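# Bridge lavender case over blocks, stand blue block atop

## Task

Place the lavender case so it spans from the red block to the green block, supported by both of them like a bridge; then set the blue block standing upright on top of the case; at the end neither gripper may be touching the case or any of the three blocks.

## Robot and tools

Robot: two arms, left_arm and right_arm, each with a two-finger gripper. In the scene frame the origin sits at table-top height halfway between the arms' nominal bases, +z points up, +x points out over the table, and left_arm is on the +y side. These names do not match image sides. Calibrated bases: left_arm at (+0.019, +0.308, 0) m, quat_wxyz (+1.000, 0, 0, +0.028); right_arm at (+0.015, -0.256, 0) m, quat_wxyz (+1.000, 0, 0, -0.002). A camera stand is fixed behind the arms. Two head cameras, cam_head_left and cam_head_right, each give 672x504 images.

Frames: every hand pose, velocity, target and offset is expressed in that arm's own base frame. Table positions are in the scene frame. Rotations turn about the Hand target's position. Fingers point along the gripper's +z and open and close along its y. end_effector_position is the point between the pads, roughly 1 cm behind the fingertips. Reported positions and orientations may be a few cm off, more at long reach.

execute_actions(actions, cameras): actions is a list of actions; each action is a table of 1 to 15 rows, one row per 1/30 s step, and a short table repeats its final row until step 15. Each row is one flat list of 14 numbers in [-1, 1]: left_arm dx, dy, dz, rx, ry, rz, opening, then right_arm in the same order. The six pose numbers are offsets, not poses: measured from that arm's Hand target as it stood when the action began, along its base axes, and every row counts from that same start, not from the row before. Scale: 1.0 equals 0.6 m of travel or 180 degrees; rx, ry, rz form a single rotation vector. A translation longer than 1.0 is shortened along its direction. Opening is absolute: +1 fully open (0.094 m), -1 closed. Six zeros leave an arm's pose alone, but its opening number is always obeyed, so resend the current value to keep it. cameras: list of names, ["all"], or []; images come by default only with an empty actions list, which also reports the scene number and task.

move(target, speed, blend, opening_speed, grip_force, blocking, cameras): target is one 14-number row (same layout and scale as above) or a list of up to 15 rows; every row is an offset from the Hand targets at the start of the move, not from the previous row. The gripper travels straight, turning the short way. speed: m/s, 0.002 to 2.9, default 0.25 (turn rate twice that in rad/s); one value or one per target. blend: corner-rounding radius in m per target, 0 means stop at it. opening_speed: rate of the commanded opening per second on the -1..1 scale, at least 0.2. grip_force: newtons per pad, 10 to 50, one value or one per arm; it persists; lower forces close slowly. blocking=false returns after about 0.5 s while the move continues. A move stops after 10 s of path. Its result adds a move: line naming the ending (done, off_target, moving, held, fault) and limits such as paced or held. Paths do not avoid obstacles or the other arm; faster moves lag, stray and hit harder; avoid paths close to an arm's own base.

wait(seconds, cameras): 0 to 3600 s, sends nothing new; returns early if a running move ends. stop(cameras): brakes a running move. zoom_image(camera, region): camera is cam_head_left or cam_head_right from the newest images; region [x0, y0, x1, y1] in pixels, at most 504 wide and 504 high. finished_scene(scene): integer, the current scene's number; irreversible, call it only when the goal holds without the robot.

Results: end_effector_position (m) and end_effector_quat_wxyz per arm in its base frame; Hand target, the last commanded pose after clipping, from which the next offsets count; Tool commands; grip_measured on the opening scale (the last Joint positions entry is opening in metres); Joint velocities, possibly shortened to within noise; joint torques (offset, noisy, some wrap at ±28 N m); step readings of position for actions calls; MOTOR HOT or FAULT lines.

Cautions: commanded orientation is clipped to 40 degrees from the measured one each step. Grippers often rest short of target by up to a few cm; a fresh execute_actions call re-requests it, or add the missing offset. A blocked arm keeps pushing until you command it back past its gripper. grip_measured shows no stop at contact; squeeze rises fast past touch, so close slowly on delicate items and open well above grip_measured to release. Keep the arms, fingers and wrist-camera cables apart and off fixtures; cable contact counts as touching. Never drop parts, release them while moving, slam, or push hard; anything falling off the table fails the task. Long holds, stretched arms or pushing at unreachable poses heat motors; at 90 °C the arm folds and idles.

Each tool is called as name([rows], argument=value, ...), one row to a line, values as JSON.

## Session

execute_actions(actions=[])

zoom_image(camera="cam_head_left", region=[280, 180, 500, 300])

zoom_image(camera="cam_head_right", region=[280, 180, 500, 300])

Nothing of this call was run. Scene 2 begins with your next reply.

Nothing of this call was run. Scene 2 begins with your next reply.

Nothing of this call was run. Scene 2 begins with your next reply.

execute_actions(actions=[])

zoom_image(camera="cam_head_left", region=[280, 180, 500, 300])

zoom_image(camera="cam_head_right", region=[280, 180, 500, 300])

Scene clock: 0.00 s.
left_arm: end_effector_position=(+0.4060, +0.0357, +0.1140) grip_measured=+1.000 end_effector_quat_wxyz=(+0.604, -0.106, +0.789, +0.036) | right_arm: end_effector_position=(+0.4115, -0.0149, +0.1221) grip_measured=+1.000 end_effector_quat_wxyz=(+0.607, +0.021, +0.794, -0.018)
Joint positions: left_arm=[0.006 1.554 0.391 0.888 -0.18 -0.126 0.094] | right_arm=[-0.026 1.531 0.41 0.856 0.029 0.005 0.094]
Joint velocities: within noise
Joint torques (N m): no reading
Heat: left arm: 38 °C; right arm: 37 °C.
Hand target: left_arm +0.4100, +0.0359, +0.1270; +0.619, -0.107, +0.777, +0.034 | right_arm +0.4135, -0.0150, +0.1285; +0.614, +0.021, +0.789, -0.018
Tool commands: left_gripper/opening=+1.0 right_gripper/opening=+1.0

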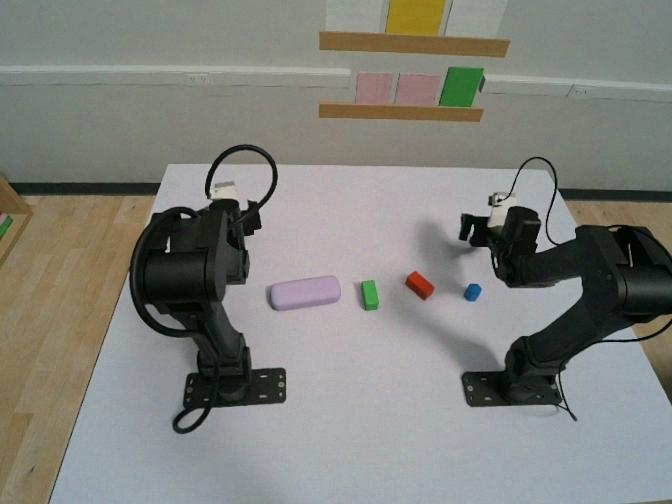

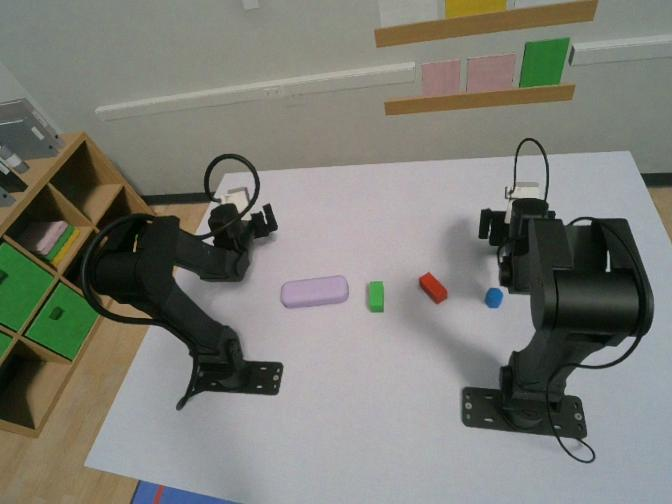

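Scaled by 2.291.

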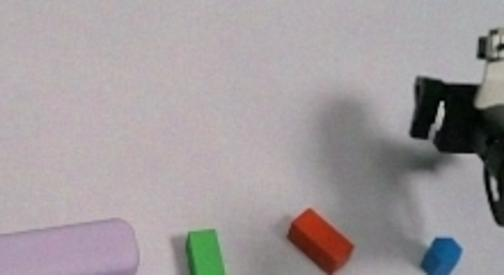

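Scaled by 2.291.

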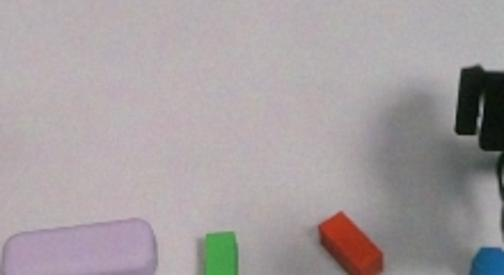

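move(target=[-0.307,-0.307,-0.03,0.303,0.369,-0.465,1,-0.2875,0.118,-0.04,0.012,0.421,0.014,0.6], cameras=["all"], speed=0.4)

zoom_image(camera="cam_head_left", region=[250, 200, 500, 330])

zoom_image(camera="cam_head_right", region=[265, 200, 515, 330])

Scene clock: 19.83 s.
left_arm: end_effector_position=(+0.2212, -0.1436, +0.1018) grip_measured=+1.000 end_effector_quat_wxyz=(-0.008, +0.669, +0.743, -0.001) | right_arm: end_effector_position=(+0.2422, +0.0529, +0.0998) grip_measured=+0.601 end_effector_quat_wxyz=(+0.008, -0.002, +1.000, -0.004)
Joint positions: left_arm=[-0.579 1.562 1.201 -1.227 0 0.887 0.094] | right_arm=[0.218 1.474 1.11 -1.194 0.01 0.215 0.075]
Joint torques (N m): left_arm=[-0.55 -6.42 8.17 0.1 0 0.09] | right_arm=[0.42 -4.21 6.97 -0.13 -0.1 0.06]
Heat: left arm: 38 °C; right arm: 37 °C.
Hand target: left_arm +0.2258, -0.1483, +0.1090; +0.000, +0.676, +0.737, +0.000 | right_arm +0.2410, +0.0558, +0.1046; +0.000, +0.000, +1.000, -0.001
Off the commanded pose: left_arm 0.010 m, 1 deg | right_arm 0.006 m, 1 deg.
move: done

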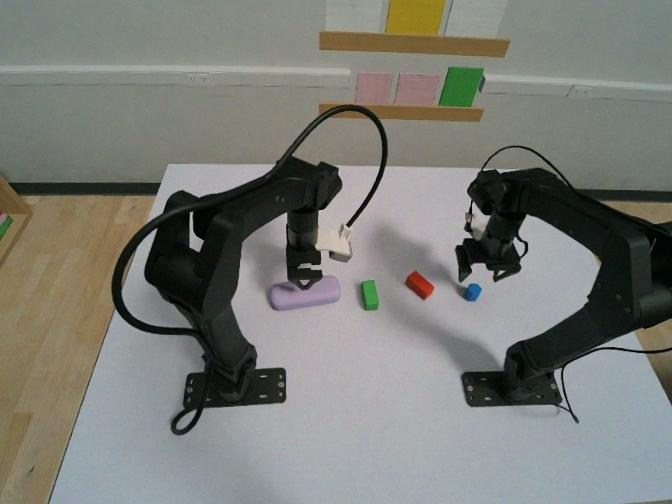

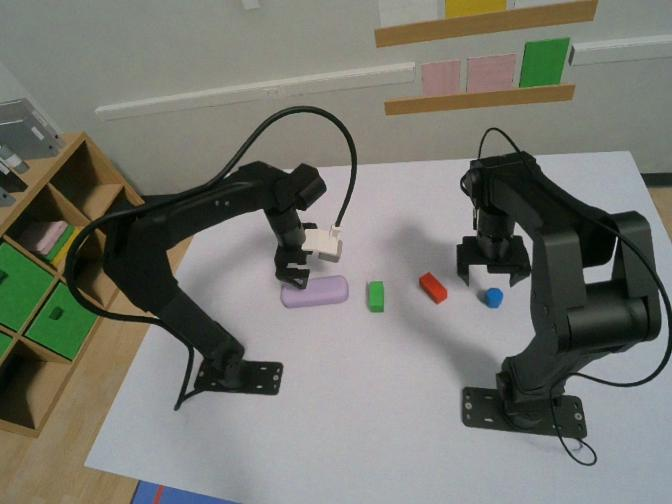

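Scaled by 2.016.

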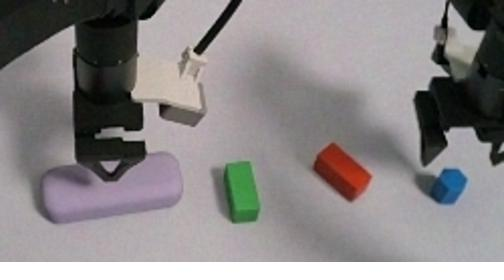

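Scaled by 2.016.

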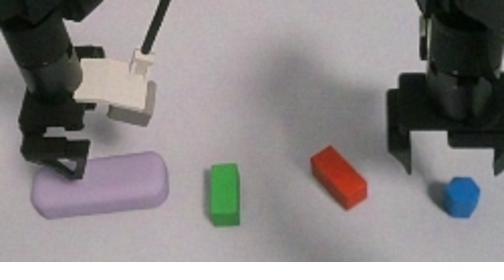

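move([
  [-0.022,0,-0.06,0,0,0,1,0.005,-0.012,-0.06,0,0,0,0.6],
  [-0.022,0,-0.14,0,0,0,1,0.005,-0.012,-0.13,0,0,0,0.6],
], cameras=["all"], speed=[0.2,0.1], blend=0.005)

zoom_image(camera="cam_head_left", region=[250, 200, 500, 330])

zoom_image(camera="cam_head_right", region=[265, 200, 515, 330])

Scene clock: 31.67 s.
left_arm: end_effector_position=(+0.2120, -0.1460, +0.0281) grip_measured=+1.000 end_effector_quat_wxyz=(-0.003, +0.676, +0.737, +0.000) | right_arm: end_effector_position=(+0.2489, +0.0496, +0.0319) grip_measured=+0.601 end_effector_quat_wxyz=(+0.011, +0.002, +1.000, -0.003)
Joint positions: left_arm=[-0.607 1.605 0.941 -0.912 -0.001 0.878 0.094] | right_arm=[0.2 1.56 0.912 -0.901 0.01 0.204 0.075]
Joint torques (N m): left_arm=[-0.64 -6.23 4.4 0.48 0.01 -0.1] | right_arm=[-0.59 -4.62 3.71 0.16 -0.06 -0.1]
Heat: left arm: 39 °C; right arm: 37 °C.
Hand target: left_arm +0.2126, -0.1483, +0.0250; +0.000, +0.676, +0.737, +0.000 | right_arm +0.2440, +0.0486, +0.0266; +0.000, +0.000, +1.000, -0.001
Off the commanded pose: left_arm 0.004 m, 0 deg | right_arm 0.007 m, 1 deg.
move: done

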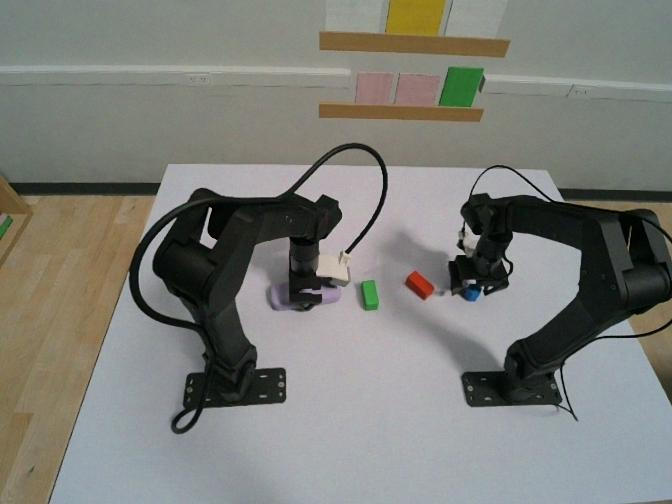

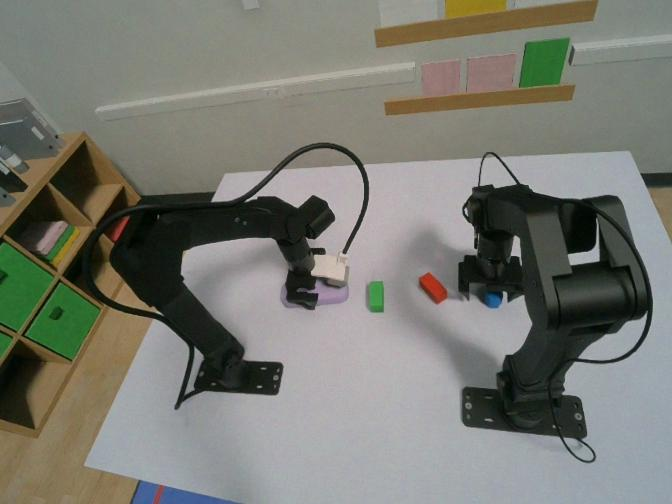

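Scaled by 2.016.

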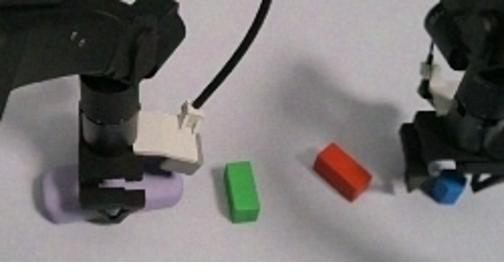

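Scaled by 2.016.

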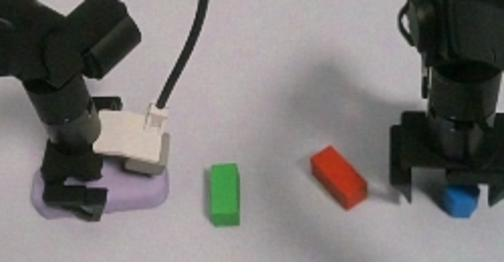

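move([
  [0,0,0,0,0,0,-0.3,0,0,0,0,0,0,-0.6],
  [0,0,0.142,0,0,0,-0.3,0,0,0.13,0,0,0,-0.6],
  [0.032,-0.331,0.142,0,0,0.017,-0.3,0,-0.15,0.2,0,0,0,-0.6],
], cameras=["all"], opening_speed=1.2, blend=[0,0.02,0])

zoom_image(camera="cam_head_left", region=[280, 190, 500, 330])

zoom_image(camera="cam_head_right", region=[300, 190, 520, 330])

Scene clock: 41.63 s.
left_arm: end_effector_position=(+0.2294, -0.3413, +0.1027) grip_measured=+0.327 end_effector_quat_wxyz=(-0.010, +0.658, +0.753, +0.004) | right_arm: end_effector_position=(+0.2454, -0.0413, +0.1379) grip_measured=-0.305 end_effector_quat_wxyz=(-0.002, +0.002, +1.000, -0.004)
Joint positions: left_arm=[-0.983 2.151 1.965 -1.406 -0.003 0.454 0.062] | right_arm=[-0.165 1.486 1.272 -1.36 0.009 -0.16 0.033]
Joint torques (N m): left_arm=[-0.28 -12.36 8.36 0.11 0.05 -0.09] | right_arm=[-0.5 -5.52 7.16 -0.24 -0.04 -0.12]
Heat: left arm: 38 °C; right arm: 37 °C.
Hand target: left_arm +0.2317, -0.3469, +0.1101; +0.000, +0.656, +0.755, +0.000 | right_arm +0.2440, -0.0414, +0.1465; -0.001, +0.000, +1.000, -0.001
Off the commanded pose: left_arm 0.010 m, 1 deg | right_arm 0.009 m, 0 deg.
move: done

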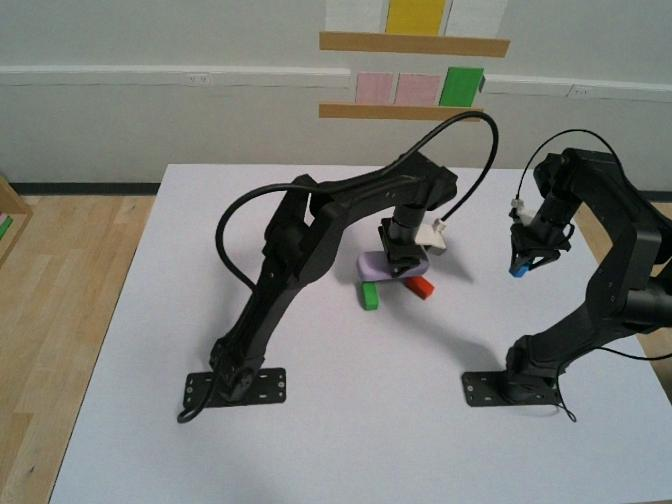

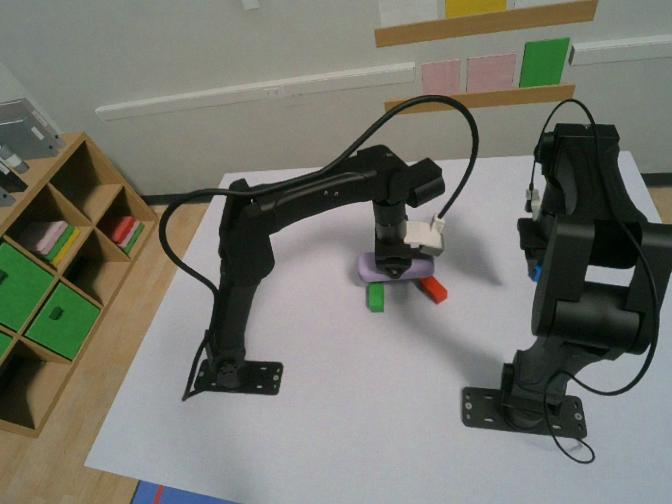

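Scaled by 2.291.

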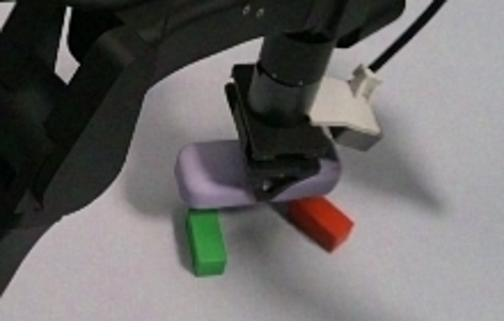

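Scaled by 2.291.

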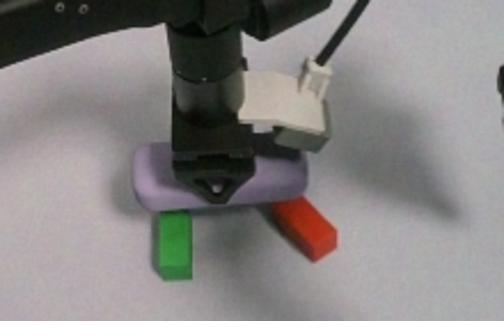

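move([
  [-0.027,-0.015,-0.02,0,0,0.017,-0.3,0,0,0,0,0,0,-0.6],
  [-0.027,-0.015,-0.08,0,0,0.017,-0.3,0,0,0,0,0,0,-0.6],
], cameras=["all"], speed=[0.15,0.07], blend=0.005)

zoom_image(camera="cam_head_left", region=[280, 190, 500, 330])

zoom_image(camera="cam_head_right", region=[300, 190, 520, 330])

Scene clock: 48.50 s.
left_arm: end_effector_position=(+0.2144, -0.3523, +0.0644) grip_measured=+0.327 end_effector_quat_wxyz=(-0.005, +0.638, +0.770, +0.003) | right_arm: end_effector_position=(+0.2454, -0.0413, +0.1379) grip_measured=-0.305 end_effector_quat_wxyz=(-0.002, +0.002, +1.000, -0.004)
Joint positions: left_arm=[-1.028 2.151 1.814 -1.246 -0.003 0.357 0.062] | right_arm=[-0.165 1.486 1.272 -1.36 0.009 -0.161 0.033]
Joint torques (N m): left_arm=[-0.23 -12.48 5.08 0.38 0.03 -0.09] | right_arm=[-0.58 -5.53 7.05 -0.21 -0.07 -0.12]
Heat: left arm: 39 °C; right arm: 37 °C.
Hand target: left_arm +0.2155, -0.3559, +0.0621; +0.000, +0.635, +0.772, +0.000 | right_arm +0.2440, -0.0414, +0.1465; -0.001, +0.000, +1.000, -0.001
Off the commanded pose: left_arm 0.004 m, 1 deg | right_arm 0.009 m, 0 deg.
move: done

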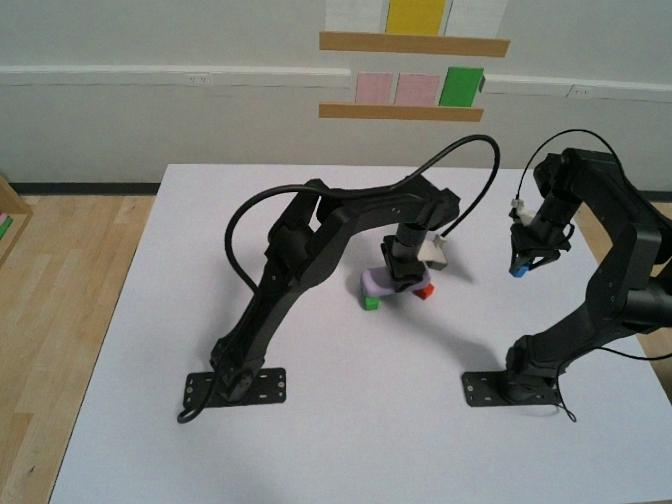

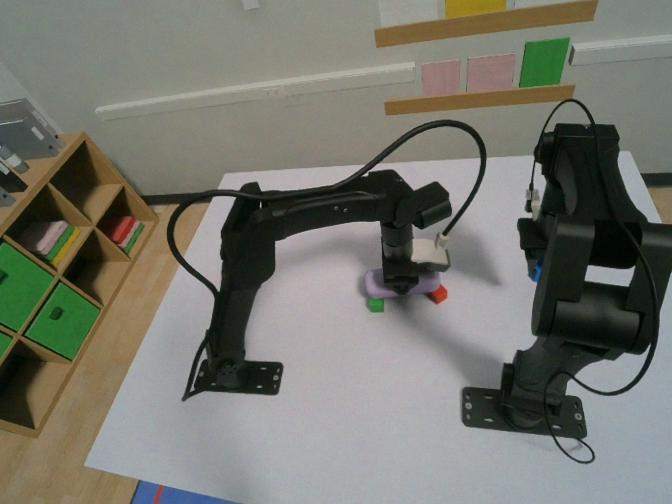

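Scaled by 2.291.

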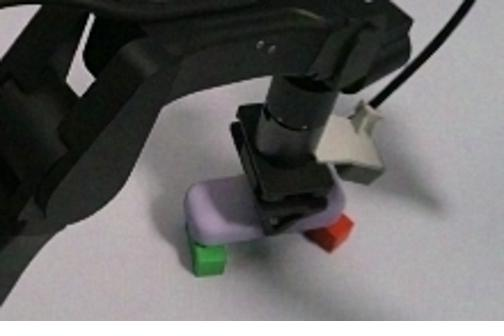

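Scaled by 2.291.

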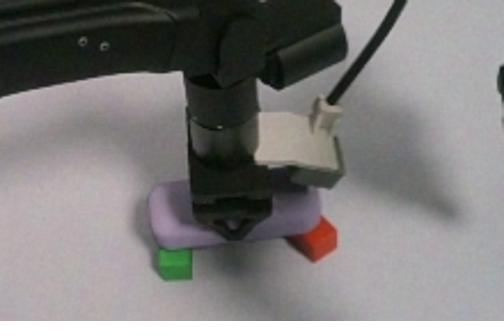

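move([
  [0,0,-0.018,0,0,0,-0.3,0,0,0,0,0,0,-0.6],
  [0,0,-0.005,0,0,0,0.75,0,0,0,0,0,0,-0.6],
  [0,0,0.12,0,0,0,0.75,0,0,0,0,0,0,-0.6],
  [0.05,0.38,0.14,0,0,0,0.75,0,0.12,0,0,0,0,-0.6],
], opening_speed=1, speed=[0.05,0.1,0.2,0.35], blend=[0,0,0.03,0])

move(target=[0,0,0,0,0,0,0.75,0,0.352,0,0,0,0,-0.6], speed=0.3, cameras=["all"])

zoom_image(camera="cam_head_left", region=[310, 190, 450, 330])

zoom_image(camera="cam_head_right", region=[330, 190, 470, 330])

Scene clock: 61.93 s.
left_arm: end_effector_position=(+0.2447, -0.1263, +0.1389) grip_measured=+0.748 end_effector_quat_wxyz=(-0.023, +0.633, +0.774, +0.004) | right_arm: end_effector_position=(+0.2470, +0.0287, +0.1379) grip_measured=-0.305 end_effector_quat_wxyz=(-0.001, -0.001, +1.000, -0.003)
Joint positions: left_arm=[-0.491 1.624 1.412 -1.401 -0.017 0.88 0.082] | right_arm=[0.115 1.486 1.272 -1.361 0.005 0.112 0.033]
Joint torques (N m): left_arm=[0.53 -10.58 4.81 0.32 0.17 0.08] | right_arm=[0.58 -5.93 6.75 -0.22 -0.04 0.08]
Heat: left arm: 38 °C; right arm: 37 °C.
Hand target: left_arm +0.2455, -0.1279, +0.1461; +0.000, +0.635, +0.772, +0.000 | right_arm +0.2440, +0.0305, +0.1465; -0.001, +0.001, +1.000, -0.001
Off the commanded pose: left_arm 0.007 m, 3 deg | right_arm 0.009 m, 0 deg.
move: off_target (left_arm)

Scene clock: 63.77 s.
left_arm: end_effector_position=(+0.2447, -0.1263, +0.1389) grip_measured=+0.748 end_effector_quat_wxyz=(-0.023, +0.633, +0.774, +0.004) | right_arm: end_effector_position=(+0.2451, +0.2434, +0.1438) grip_measured=-0.305 end_effector_quat_wxyz=(+0.002, -0.002, +1.000, +0.011)
Joint positions: left_arm=[-0.491 1.624 1.412 -1.401 -0.016 0.881 0.082] | right_arm=[0.773 1.837 1.681 -1.395 -0.012 0.768 0.033]
Joint torques (N m): left_arm=[0.54 -10.63 4.83 0.32 0.15 0.1] | right_arm=[0.47 -7.12 7.04 -0.19 0.09 0.08]
Heat: left arm: 38 °C; right arm: 37 °C.
Hand target: left_arm +0.2455, -0.1279, +0.1461; +0.000, +0.635, +0.772, +0.000 | right_arm +0.2440, +0.2418, +0.1467; +0.000, +0.000, +1.000, -0.001
Off the commanded pose: left_arm 0.007 m, 3 deg | right_arm 0.003 m, 1 deg.
move: done

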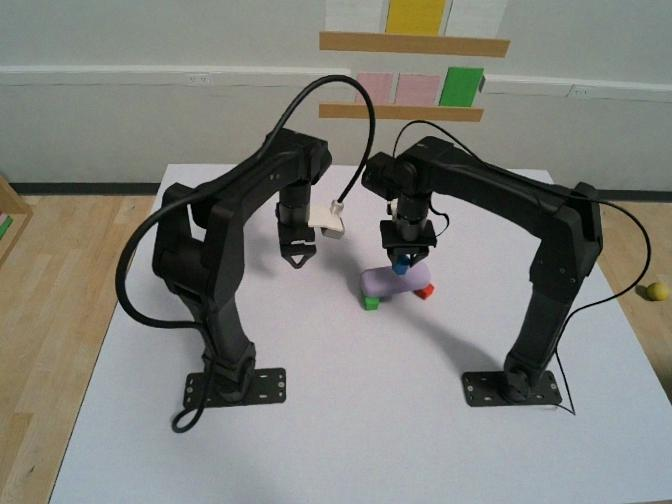

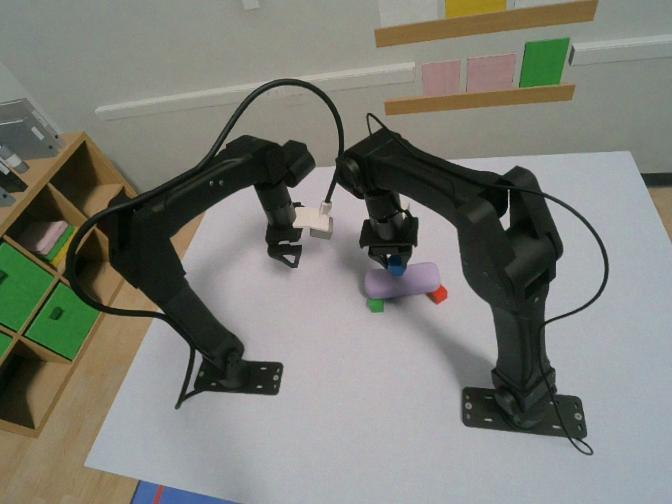

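Scaled by 3.600.

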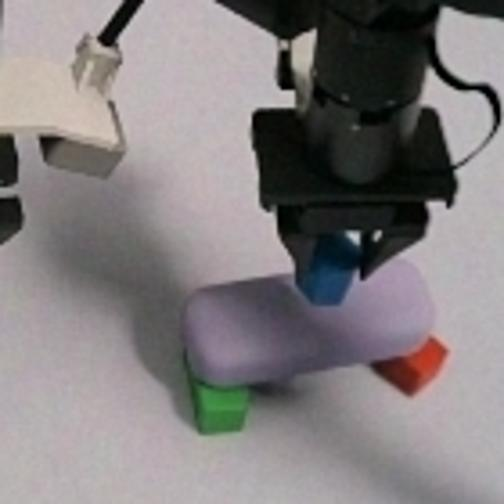

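Scaled by 3.600.

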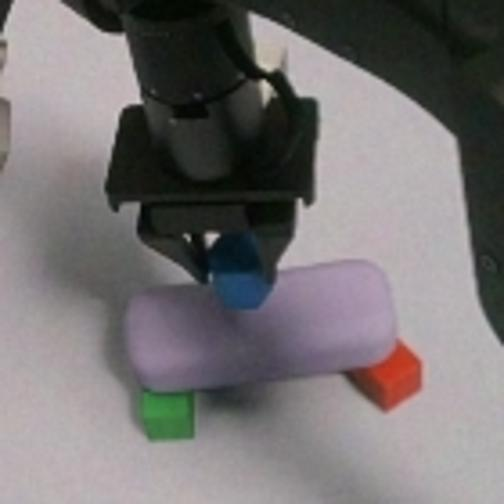

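move([
  [0,0,0,0,0,0,0.75,0.027,-0.004,-0.045,0,0,0,-0.6],
  [0,0,0,0,0,0,0.75,0.027,-0.004,-0.073,0,0,0,-0.6],
], speed=[0.12,0.05], blend=0.004, cameras=["all"])

zoom_image(camera="cam_head_left", region=[310, 190, 450, 330])

zoom_image(camera="cam_head_right", region=[330, 190, 470, 330])

Scene clock: 70.23 s.
left_arm: end_effector_position=(+0.2447, -0.1263, +0.1389) grip_measured=+0.748 end_effector_quat_wxyz=(-0.023, +0.633, +0.774, +0.004) | right_arm: end_effector_position=(+0.2605, +0.2443, +0.1099) grip_measured=-0.305 end_effector_quat_wxyz=(+0.005, +0.003, +1.000, +0.012)
Joint positions: left_arm=[-0.491 1.624 1.412 -1.401 -0.016 0.881 0.082] | right_arm=[0.745 1.876 1.596 -1.267 -0.011 0.751 0.033]
Joint torques (N m): left_arm=[0.54 -10.58 4.88 0.33 0.15 0.09] | right_arm=[-0.27 -7.73 4 0.12 0.1 -0.08]
Heat: left arm: 38 °C; right arm: 37 °C.
Hand target: left_arm +0.2455, -0.1279, +0.1461; +0.000, +0.635, +0.772, +0.000 | right_arm +0.2602, +0.2395, +0.1028; +0.000, +0.000, +1.000, -0.001
Off the commanded pose: left_arm 0.007 m, 3 deg | right_arm 0.009 m, 2 deg.
move: done

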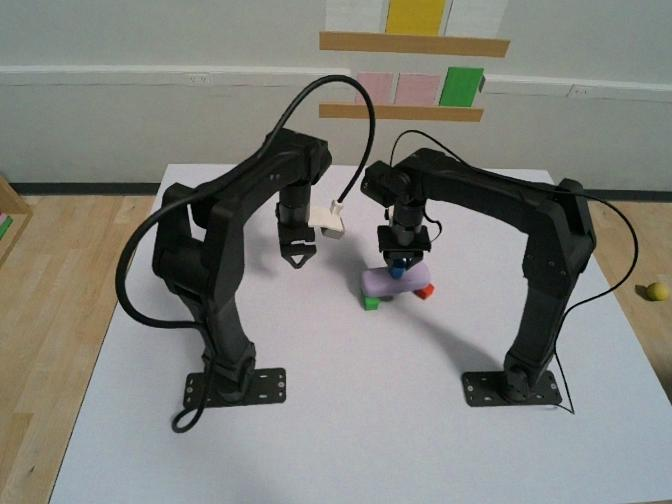

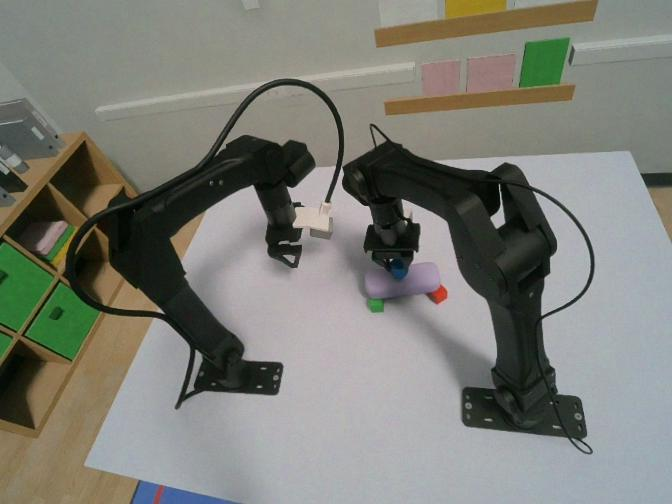

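Scaled by 3.600.

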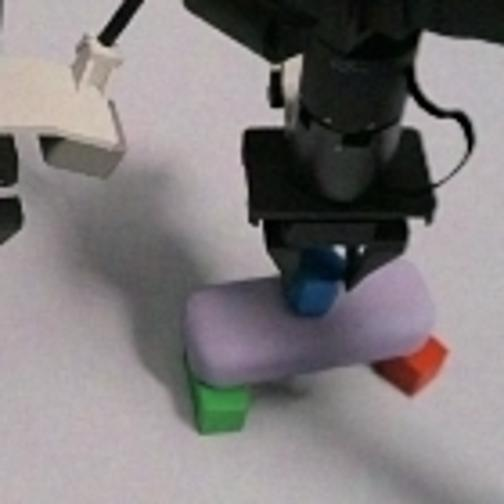

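Scaled by 3.600.

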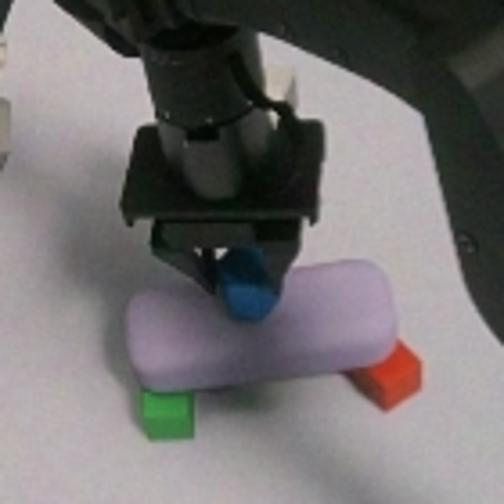

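move([
  [0,0,0,0,0,0,0.75,0.008,0,-0.008,0,0,0,-0.6],
  [0,0,0,0,0,0,0.75,0.008,0,-0.025,0,0,0,-0.6],
], speed=[0.08,0.03], cameras=["all"])

zoom_image(camera="cam_head_left", region=[310, 190, 450, 330])

Scene clock: 73.43 s.
left_arm: end_effector_position=(+0.2447, -0.1263, +0.1389) grip_measured=+0.748 end_effector_quat_wxyz=(-0.023, +0.633, +0.774, +0.004) | right_arm: end_effector_position=(+0.2641, +0.2443, +0.1037) grip_measured=-0.305 end_effector_quat_wxyz=(+0.005, +0.001, +1.000, +0.012)
Joint positions: left_arm=[-0.491 1.624 1.412 -1.401 -0.016 0.881 0.082] | right_arm=[0.738 1.888 1.587 -1.246 -0.011 0.741 0.033]
Joint torques (N m): left_arm=[0.51 -10.56 4.82 0.32 0.15 0.08] | right_arm=[-0.53 -7.2 2.33 0.53 0.07 -0.08]
Heat: left arm: 38 °C; right arm: 37 °C.
Hand target: left_arm +0.2455, -0.1279, +0.1461; +0.000, +0.635, +0.772, +0.000 | right_arm +0.2650, +0.2394, +0.0879; +0.000, +0.000, +1.000, -0.001
Off the commanded pose: left_arm 0.007 m, 3 deg | right_arm 0.017 m, 2 deg.
move: off_target (right_arm)

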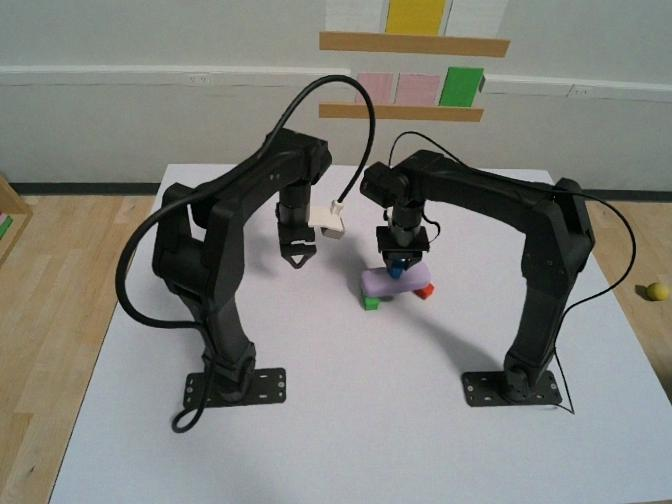

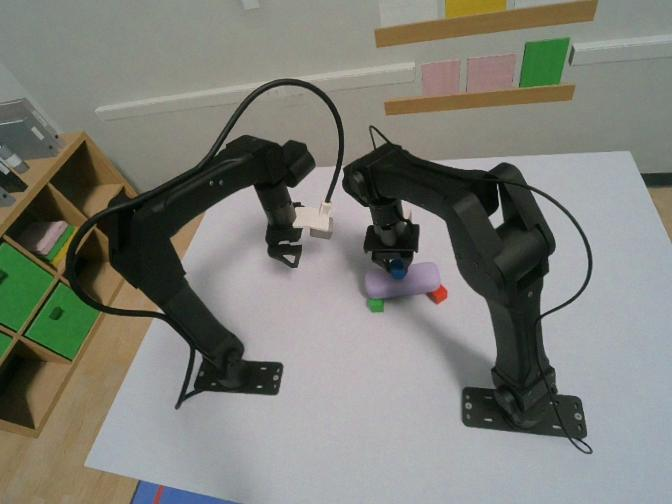

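Scaled by 3.600.

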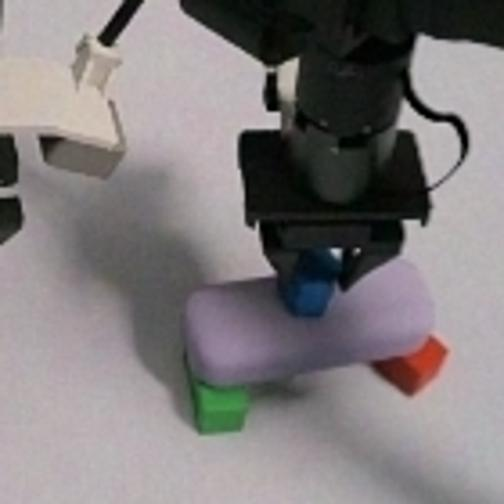

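move([
  [0,0,0,0,0,0,0.75,0,0,0.017,0,0,0,0.3],
  [0,0,0,0,0,0,0.75,0,0,0.15,0,0,0,0.3],
], opening_speed=1, speed=0.18, cameras=["all"])

zoom_image(camera="cam_head_left", region=[310, 190, 450, 330])

Scene clock: 78.27 s.
left_arm: end_effector_position=(+0.2448, -0.1263, +0.1389) grip_measured=+0.748 end_effector_quat_wxyz=(-0.022, +0.633, +0.774, +0.003) | right_arm: end_effector_position=(+0.2676, +0.2474, +0.1755) grip_measured=+0.299 end_effector_quat_wxyz=(+0.014, +0.001, +1.000, +0.019)
Joint positions: left_arm=[-0.49 1.624 1.412 -1.4 -0.015 0.881 0.082] | right_arm=[0.738 1.909 1.901 -1.517 -0.01 0.741 0.061]
Joint torques (N m): left_arm=[0.47 -10.56 4.85 0.33 0.16 0.11] | right_arm=[-0.42 -7.77 6.98 -0.33 0.1 -0.1]
Heat: left arm: 38 °C; right arm: 37 °C.
Hand target: left_arm +0.2456, -0.1279, +0.1461; +0.000, +0.635, +0.772, +0.000 | right_arm +0.2650, +0.2394, +0.1778; +0.000, +0.000, +1.000, -0.001
Off the commanded pose: left_arm 0.007 m, 3 deg | right_arm 0.009 m, 3 deg.
joint sent to its limit (right arm) — joint 4 (wrist pitch), lower limit. The joint targets still meet the commanded pose.
move: off_target (right_arm)

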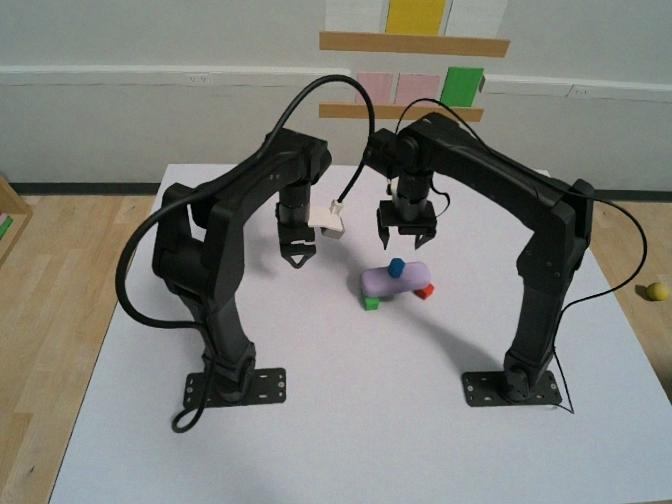

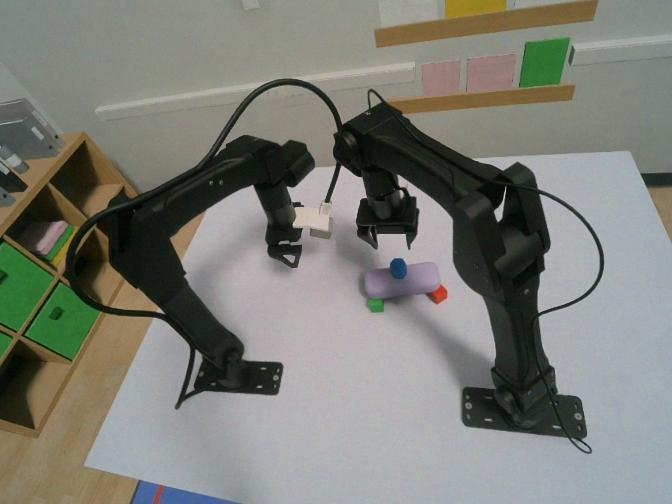

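Scaled by 3.600.

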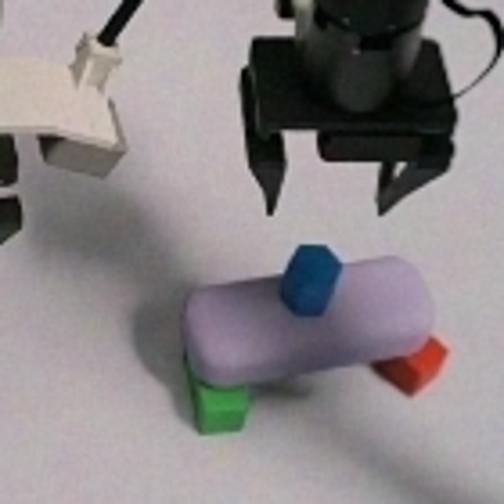

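Standing.

finished_scene(scene=2)

The scene is finished: the task was done.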